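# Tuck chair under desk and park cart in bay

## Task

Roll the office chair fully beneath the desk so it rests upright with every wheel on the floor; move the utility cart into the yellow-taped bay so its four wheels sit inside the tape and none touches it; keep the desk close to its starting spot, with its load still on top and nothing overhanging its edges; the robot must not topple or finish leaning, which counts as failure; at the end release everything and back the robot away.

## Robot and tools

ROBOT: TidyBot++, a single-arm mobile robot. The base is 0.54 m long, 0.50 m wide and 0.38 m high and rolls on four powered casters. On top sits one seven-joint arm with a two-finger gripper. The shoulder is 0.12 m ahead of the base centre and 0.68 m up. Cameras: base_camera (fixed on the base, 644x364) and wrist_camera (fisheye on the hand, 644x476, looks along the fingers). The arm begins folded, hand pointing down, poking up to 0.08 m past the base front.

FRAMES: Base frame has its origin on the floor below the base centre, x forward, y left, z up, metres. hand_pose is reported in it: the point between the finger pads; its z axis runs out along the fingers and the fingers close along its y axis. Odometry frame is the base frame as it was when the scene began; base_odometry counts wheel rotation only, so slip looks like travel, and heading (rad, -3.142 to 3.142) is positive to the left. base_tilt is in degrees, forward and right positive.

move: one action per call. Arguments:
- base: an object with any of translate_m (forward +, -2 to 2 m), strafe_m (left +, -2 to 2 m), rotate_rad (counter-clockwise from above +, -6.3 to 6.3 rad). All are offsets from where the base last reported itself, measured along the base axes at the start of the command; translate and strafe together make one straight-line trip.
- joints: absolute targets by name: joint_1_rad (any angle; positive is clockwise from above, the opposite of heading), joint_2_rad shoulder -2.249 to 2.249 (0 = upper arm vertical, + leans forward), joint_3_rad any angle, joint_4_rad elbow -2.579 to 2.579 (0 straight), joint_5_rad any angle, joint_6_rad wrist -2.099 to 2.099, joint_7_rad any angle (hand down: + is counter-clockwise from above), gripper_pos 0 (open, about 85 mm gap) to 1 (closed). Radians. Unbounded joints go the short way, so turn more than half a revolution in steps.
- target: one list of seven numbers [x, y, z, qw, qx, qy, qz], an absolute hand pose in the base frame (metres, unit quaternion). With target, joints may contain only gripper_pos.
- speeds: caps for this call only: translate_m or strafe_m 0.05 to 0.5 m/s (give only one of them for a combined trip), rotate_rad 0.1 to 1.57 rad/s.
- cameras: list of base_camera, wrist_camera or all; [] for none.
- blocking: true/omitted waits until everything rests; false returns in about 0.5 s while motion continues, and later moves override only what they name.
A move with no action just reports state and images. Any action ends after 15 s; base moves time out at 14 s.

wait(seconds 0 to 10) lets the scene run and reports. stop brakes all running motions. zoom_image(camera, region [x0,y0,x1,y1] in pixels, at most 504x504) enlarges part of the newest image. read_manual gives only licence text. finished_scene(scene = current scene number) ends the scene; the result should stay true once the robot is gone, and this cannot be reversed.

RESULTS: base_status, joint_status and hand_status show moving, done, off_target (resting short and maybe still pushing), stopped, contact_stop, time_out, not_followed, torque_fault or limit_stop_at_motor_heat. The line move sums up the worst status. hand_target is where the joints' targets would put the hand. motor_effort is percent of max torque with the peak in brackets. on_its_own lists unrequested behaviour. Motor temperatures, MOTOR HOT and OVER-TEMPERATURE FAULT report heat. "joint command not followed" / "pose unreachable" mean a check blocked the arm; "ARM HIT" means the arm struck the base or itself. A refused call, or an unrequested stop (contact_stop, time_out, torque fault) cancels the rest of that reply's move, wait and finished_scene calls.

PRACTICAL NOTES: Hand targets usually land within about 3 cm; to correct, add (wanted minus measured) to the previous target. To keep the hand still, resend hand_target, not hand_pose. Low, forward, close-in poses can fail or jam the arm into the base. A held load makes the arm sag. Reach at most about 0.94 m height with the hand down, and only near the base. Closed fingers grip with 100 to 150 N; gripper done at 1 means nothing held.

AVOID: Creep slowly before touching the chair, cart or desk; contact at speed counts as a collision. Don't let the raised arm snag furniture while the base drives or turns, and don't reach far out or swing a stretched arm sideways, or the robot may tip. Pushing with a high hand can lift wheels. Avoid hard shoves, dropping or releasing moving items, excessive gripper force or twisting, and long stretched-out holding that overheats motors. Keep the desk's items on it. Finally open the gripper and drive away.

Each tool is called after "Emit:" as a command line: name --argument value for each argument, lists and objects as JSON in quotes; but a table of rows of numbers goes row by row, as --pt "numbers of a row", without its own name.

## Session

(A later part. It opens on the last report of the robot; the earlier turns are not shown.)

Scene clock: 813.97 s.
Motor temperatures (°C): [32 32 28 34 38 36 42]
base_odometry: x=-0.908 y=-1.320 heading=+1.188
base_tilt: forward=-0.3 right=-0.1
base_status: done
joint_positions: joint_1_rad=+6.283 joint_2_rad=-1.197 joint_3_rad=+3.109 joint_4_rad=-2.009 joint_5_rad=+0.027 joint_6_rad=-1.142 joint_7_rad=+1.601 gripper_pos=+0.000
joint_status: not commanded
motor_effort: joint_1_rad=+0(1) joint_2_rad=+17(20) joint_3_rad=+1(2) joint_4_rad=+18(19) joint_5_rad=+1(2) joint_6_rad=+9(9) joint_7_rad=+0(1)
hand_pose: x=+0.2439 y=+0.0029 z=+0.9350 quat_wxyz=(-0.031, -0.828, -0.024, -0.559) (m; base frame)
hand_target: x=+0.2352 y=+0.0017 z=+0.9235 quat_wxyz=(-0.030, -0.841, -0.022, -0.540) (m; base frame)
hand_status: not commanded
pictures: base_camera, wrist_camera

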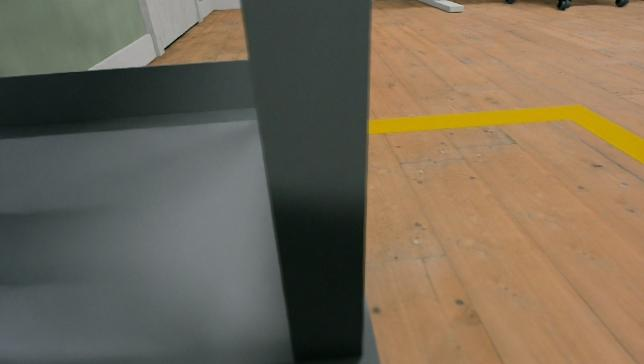

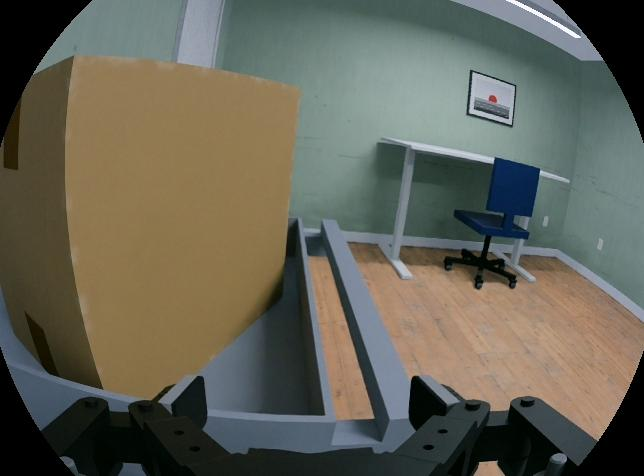

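Emit:
move --joints '{"gripper_pos":1}' --target '[0.37,0.045,0.95,0,0.94,0,0.34]'

Scene clock: 849.03 s.
Motor temperatures (°C): [32 32 28 34 38 36 42]
move: off_target
base_odometry: x=-0.908 y=-1.320 heading=+1.188
base_tilt: forward=-0.3 right=-0.1
base_status: not commanded
joint_positions: joint_1_rad=+6.297 joint_2_rad=-0.569 joint_3_rad=+3.014 joint_4_rad=-1.640 joint_5_rad=+0.027 joint_6_rad=-1.316 joint_7_rad=+1.527 gripper_pos=+0.999
joint_status: all done
motor_effort: joint_1_rad=-1(2) joint_2_rad=+2(19) joint_3_rad=+2(2) joint_4_rad=+19(20) joint_5_rad=+1(3) joint_6_rad=+6(9) joint_7_rad=+0(1)
hand_pose: x=+0.3788 y=+0.0368 z=+0.9582 quat_wxyz=(-0.020, -0.929, -0.034, -0.369) (m; base frame)
hand_target: x=+0.3700 y=+0.0450 z=+0.9500 quat_wxyz=(+0.000, -0.940, +0.000, -0.340) (m; base frame)
hand_status: off_target (0.015 m and 5.8 deg from the pose sent, 0.134 m and 28.6 deg at the start)
pictures: base_camera, wrist_camera

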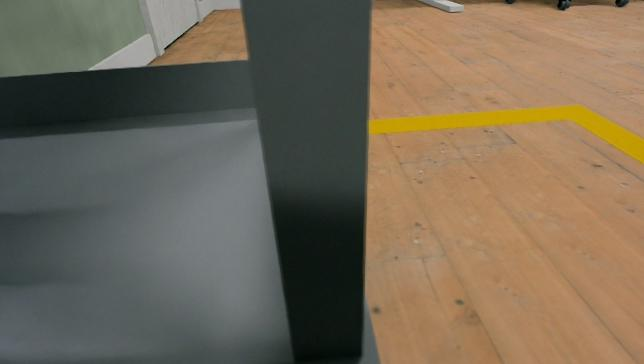

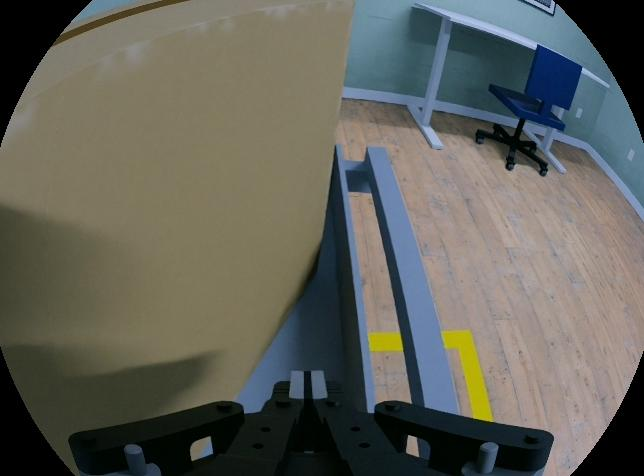

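Emit:
move --target '[0.36,0.05,0.865,0,0.94,0,0.34]'

Emit:
move --base '{"strafe_m":-0.12}' --speeds '{"strafe_m":0.06}'

Scene clock: 861.07 s.
Motor temperatures (°C): [32 32 28 34 38 36 42]
move: off_target
base_odometry: x=-0.908 y=-1.320 heading=+1.188
base_tilt: forward=-0.3 right=-0.1
base_status: not commanded
joint_positions: joint_1_rad=+6.303 joint_2_rad=-0.628 joint_3_rad=+2.987 joint_4_rad=-1.903 joint_5_rad=+0.027 joint_6_rad=-1.223 joint_7_rad=+1.512 gripper_pos=+0.999
joint_status: not commanded
motor_effort: joint_1_rad=-1(2) joint_2_rad=+3(3) joint_3_rad=+2(2) joint_4_rad=+20(21) joint_5_rad=+2(2) joint_6_rad=+5(7) joint_7_rad=+0(0)
hand_pose: x=+0.3564 y=+0.0351 z=+0.8626 quat_wxyz=(-0.031, -0.947, -0.037, -0.317) (m; base frame)
hand_target: x=+0.3600 y=+0.0500 z=+0.8650 quat_wxyz=(+0.000, -0.940, +0.000, -0.340) (m; base frame)
hand_status: off_target (0.015 m and 6.1 deg from the pose sent, 0.096 m and 5.8 deg at the start)
pictures: base_camera, wrist_camera

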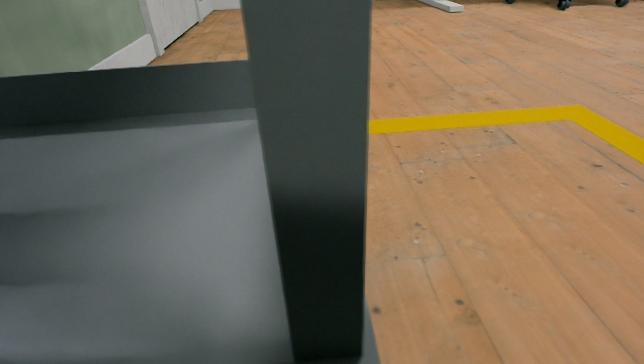

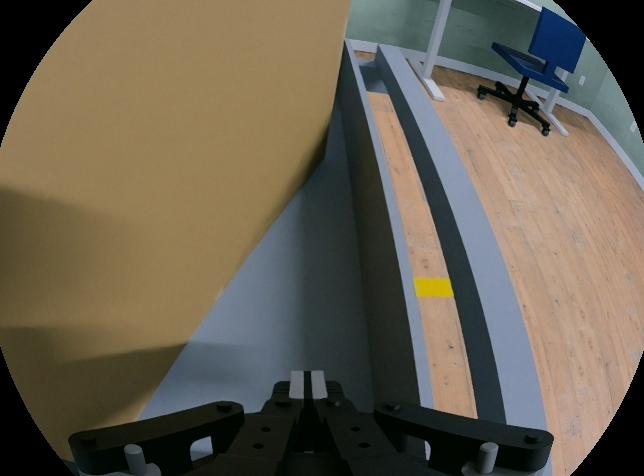

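Scene clock: 863.73 s.
Motor temperatures (°C): [32 32 28 34 38 36 42]
move: done
base_odometry: x=-0.797 y=-1.365 heading=+1.188
base_tilt: forward=-0.3 right=-0.1
base_status: done
joint_positions: joint_1_rad=+6.307 joint_2_rad=-0.633 joint_3_rad=+2.943 joint_4_rad=-1.906 joint_5_rad=-0.064 joint_6_rad=-1.189 joint_7_rad=+1.511 gripper_pos=+0.999
joint_status: not commanded
motor_effort: joint_1_rad=+2(8) joint_2_rad=+3(5) joint_3_rad=+6(14) joint_4_rad=+20(21) joint_5_rad=+6(19) joint_6_rad=+5(7) joint_7_rad=+0(1)
hand_pose: x=+0.3578 y=+0.0752 z=+0.8646 quat_wxyz=(+0.009, -0.943, -0.054, -0.329) (m; base frame)
hand_target: x=+0.3600 y=+0.0500 z=+0.8650 quat_wxyz=(+0.000, -0.940, +0.000, -0.340) (m; base frame)
hand_status: not commanded
pictures: base_camera, wrist_camera

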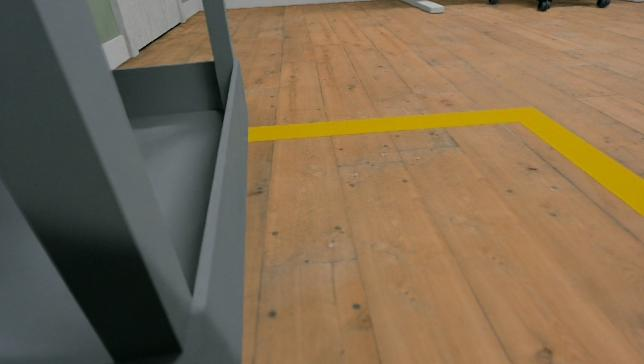

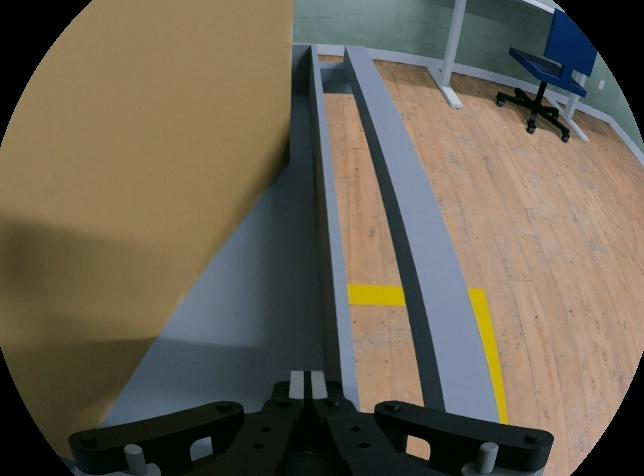

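Emit:
move --base '{"strafe_m":-0.22}' --speeds '{"strafe_m":0.06}'

Scene clock: 872.67 s.
Motor temperatures (°C): [32 32 28 34 38 36 42]
move: done
base_odometry: x=-0.593 y=-1.447 heading=+1.188
base_tilt: forward=-0.3 right=-0.1
base_status: done
joint_positions: joint_1_rad=+6.307 joint_2_rad=-0.633 joint_3_rad=+2.950 joint_4_rad=-1.906 joint_5_rad=-0.070 joint_6_rad=-1.171 joint_7_rad=+1.511 gripper_pos=+0.999
joint_status: not commanded
motor_effort: joint_1_rad=+0(6) joint_2_rad=+2(4) joint_3_rad=+4(12) joint_4_rad=+16(20) joint_5_rad=+4(14) joint_6_rad=+0(5) joint_7_rad=+0(1)
hand_pose: x=+0.3624 y=+0.0757 z=+0.8685 quat_wxyz=(+0.014, -0.940, -0.051, -0.338) (m; base frame)
hand_target: x=+0.3600 y=+0.0500 z=+0.8650 quat_wxyz=(+0.000, -0.940, +0.000, -0.340) (m; base frame)
hand_status: not commanded
pictures: base_camera, wrist_camera

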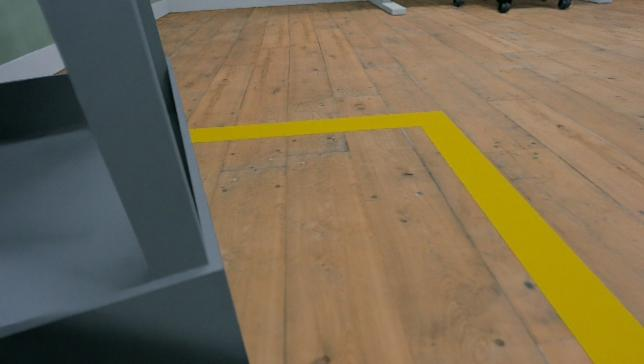

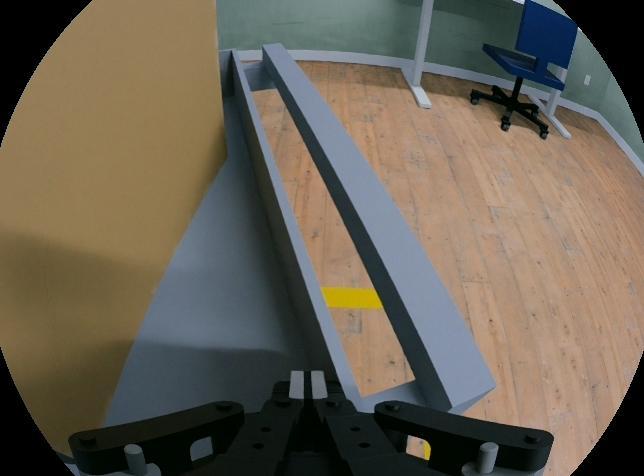

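Emit:
move --base '{"strafe_m":-0.14}' --speeds '{"strafe_m":0.06}'

Emit:
move --target '[0.36,0.05,0.96,0,0.94,0,0.34]'

Emit:
move --joints '{"joint_1_rad":0,"joint_2_rad":-1.2,"joint_3_rad":3.11,"joint_4_rad":-2.0,"joint_5_rad":0.03,"joint_6_rad":-1.39,"joint_7_rad":1.6}' --base '{"translate_m":-0.25}' --speeds '{"translate_m":0.15}'

Emit:
move --base '{"strafe_m":0.25}'

Scene clock: 898.27 s.
Motor temperatures (°C): [32 32 28 34 38 36 42]
move: done
base_odometry: x=-0.463 y=-1.499 heading=+1.188
base_tilt: forward=-0.3 right=-0.1
base_status: done
joint_positions: joint_1_rad=+6.310 joint_2_rad=-0.634 joint_3_rad=+2.957 joint_4_rad=-1.905 joint_5_rad=-0.072 joint_6_rad=-1.169 joint_7_rad=+1.511 gripper_pos=+0.999
joint_status: not commanded
motor_effort: joint_1_rad=-1(5) joint_2_rad=+3(3) joint_3_rad=+3(10) joint_4_rad=+18(19) joint_5_rad=+3(13) joint_6_rad=+3(4) joint_7_rad=+0(1)
hand_pose: x=+0.3635 y=+0.0732 z=+0.8695 quat_wxyz=(+0.016, -0.940, -0.046, -0.339) (m; base frame)
hand_target: x=+0.3600 y=+0.0500 z=+0.8650 quat_wxyz=(+0.000, -0.940, +0.000, -0.340) (m; base frame)
hand_status: not commanded
pictures: base_camera, wrist_camera

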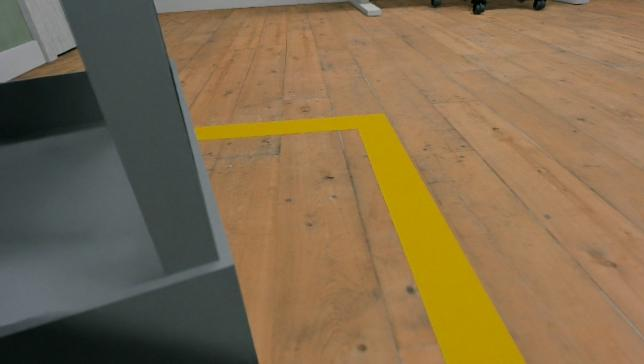

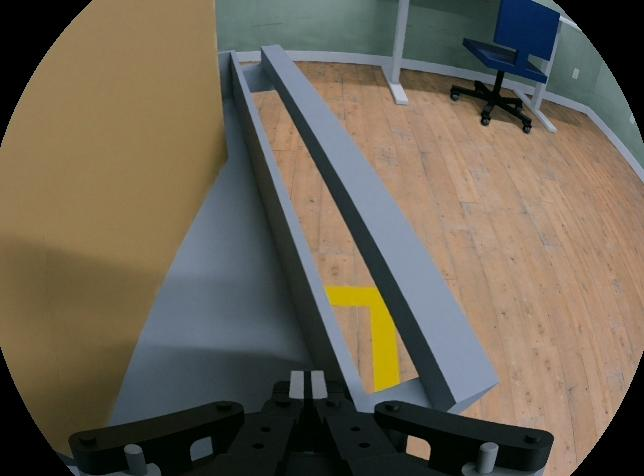

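Scene clock: 899.73 s.
Motor temperatures (°C): [32 32 28 34 38 36 42]
move: off_target
base_odometry: x=-0.463 y=-1.499 heading=+1.188
base_tilt: forward=-0.3 right=+0.0
base_status: not commanded
joint_positions: joint_1_rad=+6.310 joint_2_rad=-0.584 joint_3_rad=+2.960 joint_4_rad=-1.600 joint_5_rad=-0.072 joint_6_rad=-1.361 joint_7_rad=+1.511 gripper_pos=+0.999
joint_status: not commanded
motor_effort: joint_1_rad=-1(1) joint_2_rad=+3(4) joint_3_rad=+3(3) joint_4_rad=+19(22) joint_5_rad=+1(2) joint_6_rad=+6(7) joint_7_rad=+0(1)
hand_pose: x=+0.3612 y=+0.0831 z=+0.9677 quat_wxyz=(+0.023, -0.928, -0.055, -0.368) (m; base frame)
hand_target: x=+0.3600 y=+0.0500 z=+0.9600 quat_wxyz=(+0.000, -0.940, +0.000, -0.340) (m; base frame)
hand_status: off_target (0.034 m and 7.7 deg from the pose sent, 0.094 m and 5.6 deg at the start)
pictures: base_camera, wrist_camera

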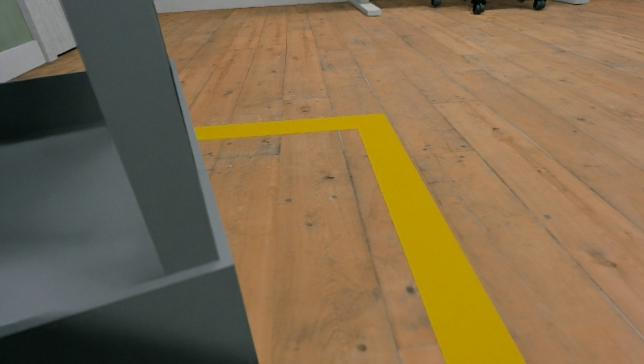

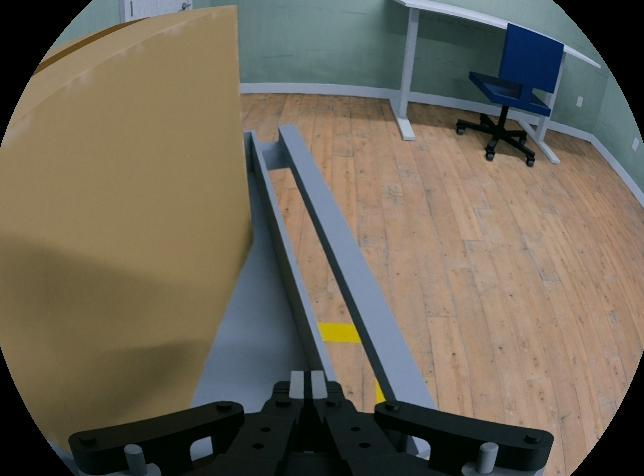

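Scene clock: 902.03 s.
Motor temperatures (°C): [32 32 28 34 38 36 42]
move: done
base_odometry: x=-0.556 y=-1.731 heading=+1.188
base_tilt: forward=-0.3 right=-0.1
base_status: done
joint_positions: joint_1_rad=+6.306 joint_2_rad=-1.181 joint_3_rad=+3.090 joint_4_rad=-1.976 joint_5_rad=-0.054 joint_6_rad=-1.361 joint_7_rad=+1.530 gripper_pos=+0.999
joint_status: all done
motor_effort: joint_1_rad=-1(3) joint_2_rad=+18(20) joint_3_rad=+2(3) joint_4_rad=+17(20) joint_5_rad=+1(2) joint_6_rad=+8(9) joint_7_rad=+0(1)
hand_pose: x=+0.2133 y=+0.0274 z=+0.8884 quat_wxyz=(+0.014, -0.881, +0.001, -0.472) (m; base frame)
hand_target: x=+0.2057 y=-0.0012 z=+0.8725 quat_wxyz=(-0.031, -0.888, -0.020, -0.458) (m; base frame)
hand_status: not commanded
pictures: base_camera, wrist_camera

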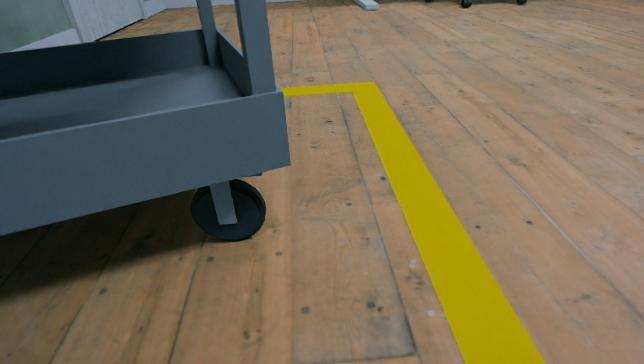

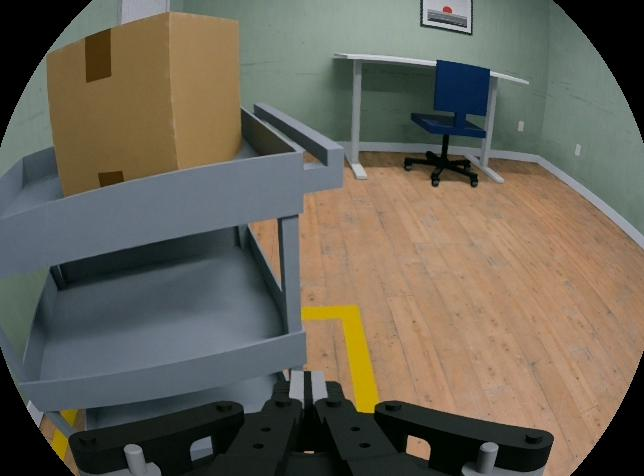

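Scene clock: 903.77 s.
Motor temperatures (°C): [32 32 28 34 38 36 42]
move: done
base_odometry: x=-0.788 y=-1.638 heading=+1.188
base_tilt: forward=-0.3 right=-0.1
base_status: done
joint_positions: joint_1_rad=+6.300 joint_2_rad=-1.182 joint_3_rad=+3.096 joint_4_rad=-1.977 joint_5_rad=-0.049 joint_6_rad=-1.361 joint_7_rad=+1.530 gripper_pos=+0.999
joint_status: not commanded
motor_effort: joint_1_rad=-1(4) joint_2_rad=+18(19) joint_3_rad=+2(4) joint_4_rad=+17(18) joint_5_rad=+2(2) joint_6_rad=+8(8) joint_7_rad=+0(1)
hand_pose: x=+0.2132 y=+0.0250 z=+0.8884 quat_wxyz=(+0.015, -0.881, +0.001, -0.472) (m; base frame)
hand_target: x=+0.2057 y=-0.0012 z=+0.8725 quat_wxyz=(-0.031, -0.888, -0.020, -0.458) (m; base frame)
hand_status: not commanded
pictures: base_camera, wrist_camera

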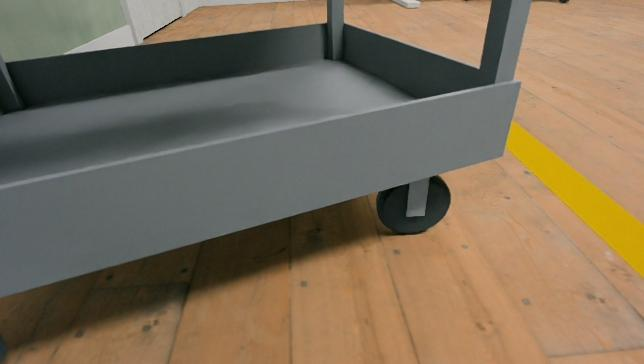

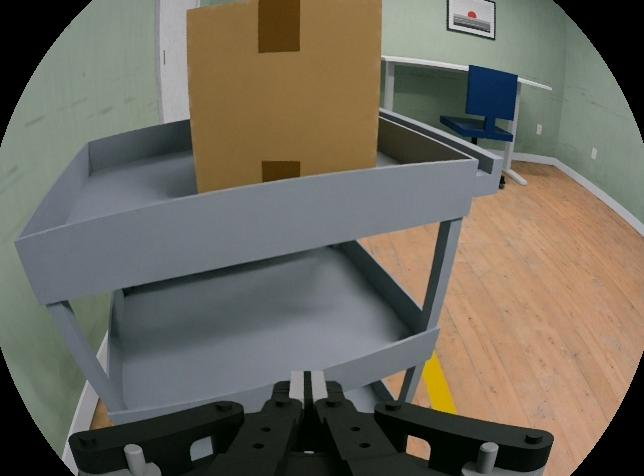

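Emit:
move --base '{"strafe_m":0.12}'

Emit:
move --base '{"translate_m":0.32}' --speeds '{"translate_m":0.07}'

Scene clock: 927.10 s.
Motor temperatures (°C): [32 32 28 34 38 36 42]
move: done
base_odometry: x=-0.900 y=-1.593 heading=+1.189
base_tilt: forward=-0.3 right=-0.1
base_status: done
joint_positions: joint_1_rad=+6.297 joint_2_rad=-1.182 joint_3_rad=+3.098 joint_4_rad=-1.977 joint_5_rad=-0.046 joint_6_rad=-1.361 joint_7_rad=+1.530 gripper_pos=+0.999
joint_status: not commanded
motor_effort: joint_1_rad=-1(3) joint_2_rad=+18(18) joint_3_rad=+2(3) joint_4_rad=+17(18) joint_5_rad=+1(2) joint_6_rad=+8(8) joint_7_rad=+0(1)
hand_pose: x=+0.2132 y=+0.0241 z=+0.8885 quat_wxyz=(+0.015, -0.881, +0.001, -0.472) (m; base frame)
hand_target: x=+0.2057 y=-0.0012 z=+0.8725 quat_wxyz=(-0.031, -0.888, -0.020, -0.458) (m; base frame)
hand_status: not commanded
pictures: base_camera, wrist_camera

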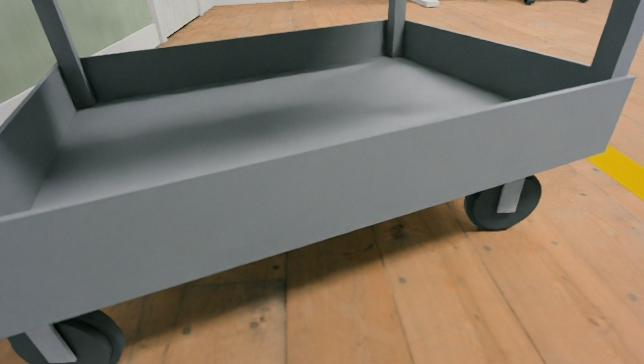

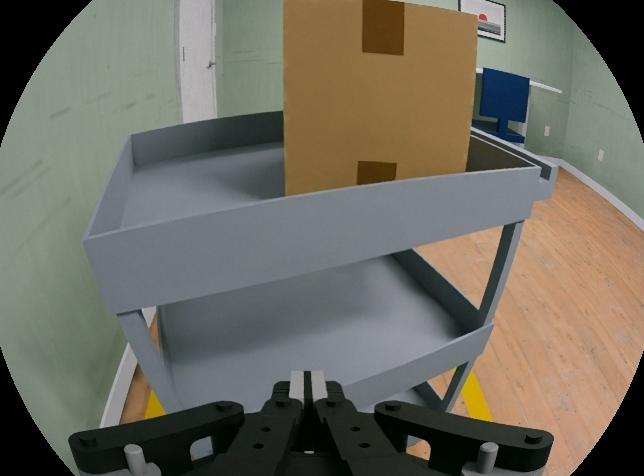

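Scene clock: 932.17 s.
Motor temperatures (°C): [32 32 28 34 38 36 42]
move: done
base_odometry: x=-0.780 y=-1.296 heading=+1.189
base_tilt: forward=-0.3 right=-0.1
base_status: done
joint_positions: joint_1_rad=+6.297 joint_2_rad=-1.183 joint_3_rad=+3.098 joint_4_rad=-1.978 joint_5_rad=-0.046 joint_6_rad=-1.361 joint_7_rad=+1.530 gripper_pos=+0.999
joint_status: not commanded
motor_effort: joint_1_rad=-1(2) joint_2_rad=+18(20) joint_3_rad=+2(2) joint_4_rad=+17(19) joint_5_rad=+1(2) joint_6_rad=+8(8) joint_7_rad=+0(1)
hand_pose: x=+0.2129 y=+0.0240 z=+0.8880 quat_wxyz=(+0.015, -0.881, +0.001, -0.472) (m; base frame)
hand_target: x=+0.2057 y=-0.0012 z=+0.8725 quat_wxyz=(-0.031, -0.888, -0.020, -0.458) (m; base frame)
hand_status: not commanded
pictures: base_camera, wrist_camera

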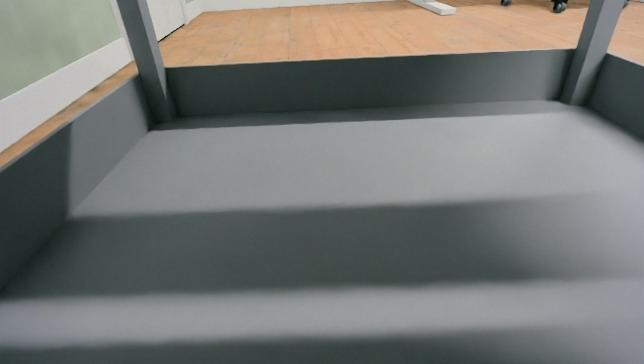

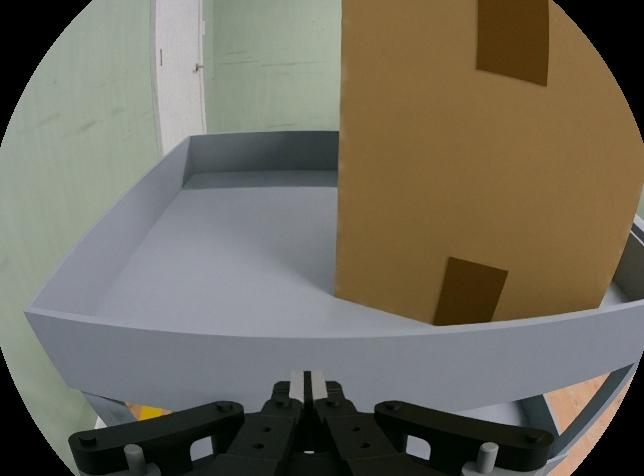

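Squared. Back off to view.

Emit:
move --base '{"translate_m":-0.45}'

Emit:
move --base '{"strafe_m":-0.4}'

Scene clock: 941.77 s.
Motor temperatures (°C): [32 32 28 34 38 36 42]
move: done
base_odometry: x=-0.948 y=-1.714 heading=+1.188
base_tilt: forward=-0.3 right=-0.1
base_status: done
joint_positions: joint_1_rad=+6.296 joint_2_rad=-1.189 joint_3_rad=+3.099 joint_4_rad=-1.981 joint_5_rad=-0.044 joint_6_rad=-1.361 joint_7_rad=+1.530 gripper_pos=+0.999
joint_status: not commanded
motor_effort: joint_1_rad=-1(2) joint_2_rad=+18(21) joint_3_rad=+2(3) joint_4_rad=+17(18) joint_5_rad=+1(2) joint_6_rad=+8(8) joint_7_rad=+0(1)
hand_pose: x=+0.2119 y=+0.0232 z=+0.8873 quat_wxyz=(+0.014, -0.881, +0.001, -0.474) (m; base frame)
hand_target: x=+0.2057 y=-0.0012 z=+0.8725 quat_wxyz=(-0.031, -0.888, -0.020, -0.458) (m; base frame)
hand_status: not commanded
pictures: base_camera, wrist_camera

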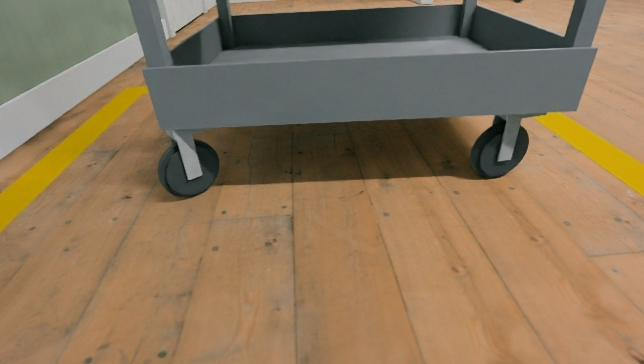

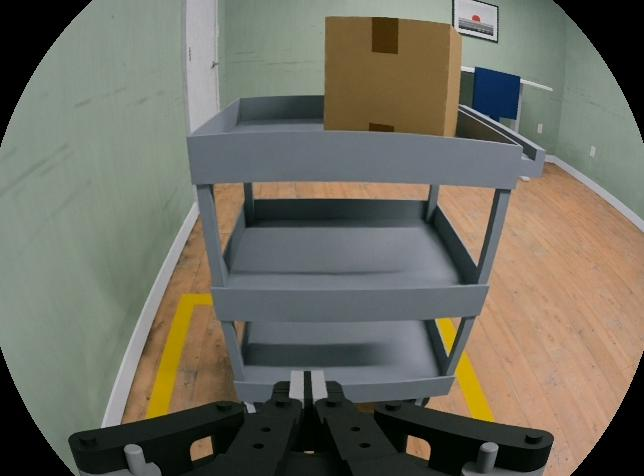

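Scene clock: 943.83 s.
Motor temperatures (°C): [32 32 28 34 38 36 42]
move: done
base_odometry: x=-0.577 y=-1.863 heading=+1.188
base_tilt: forward=-0.3 right=-0.1
base_status: done
joint_positions: joint_1_rad=+6.292 joint_2_rad=-1.189 joint_3_rad=+3.102 joint_4_rad=-1.981 joint_5_rad=-0.042 joint_6_rad=-1.361 joint_7_rad=+1.530 gripper_pos=+0.999
joint_status: not commanded
motor_effort: joint_1_rad=-1(3) joint_2_rad=+18(18) joint_3_rad=+2(3) joint_4_rad=+17(18) joint_5_rad=+2(2) joint_6_rad=+8(8) joint_7_rad=+0(1)
hand_pose: x=+0.2119 y=+0.0222 z=+0.8874 quat_wxyz=(+0.015, -0.880, +0.001, -0.474) (m; base frame)
hand_target: x=+0.2057 y=-0.0012 z=+0.8725 quat_wxyz=(-0.031, -0.888, -0.020, -0.458) (m; base frame)
hand_status: not commanded
pictures: base_camera, wrist_camera

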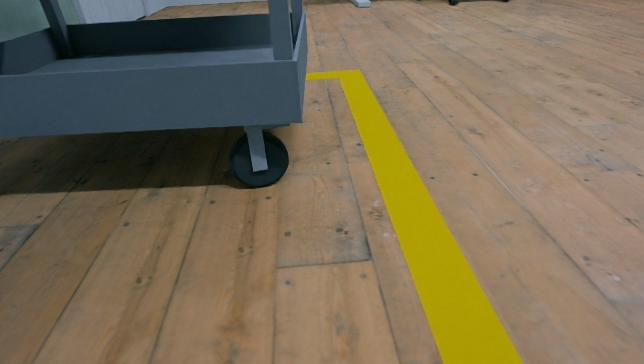

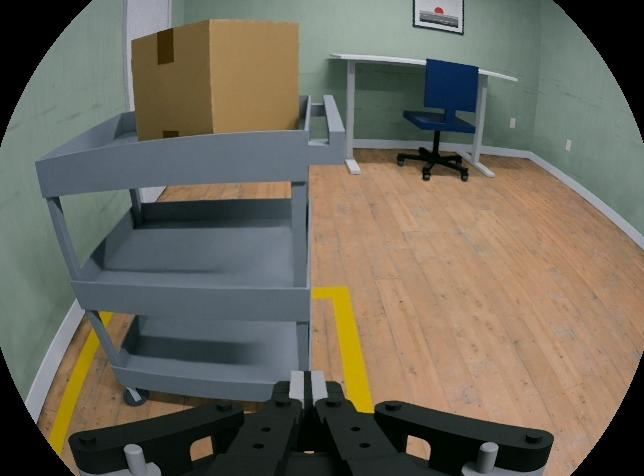

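Emit:
finished_scene --scene 2

The scene is finished: the task was done.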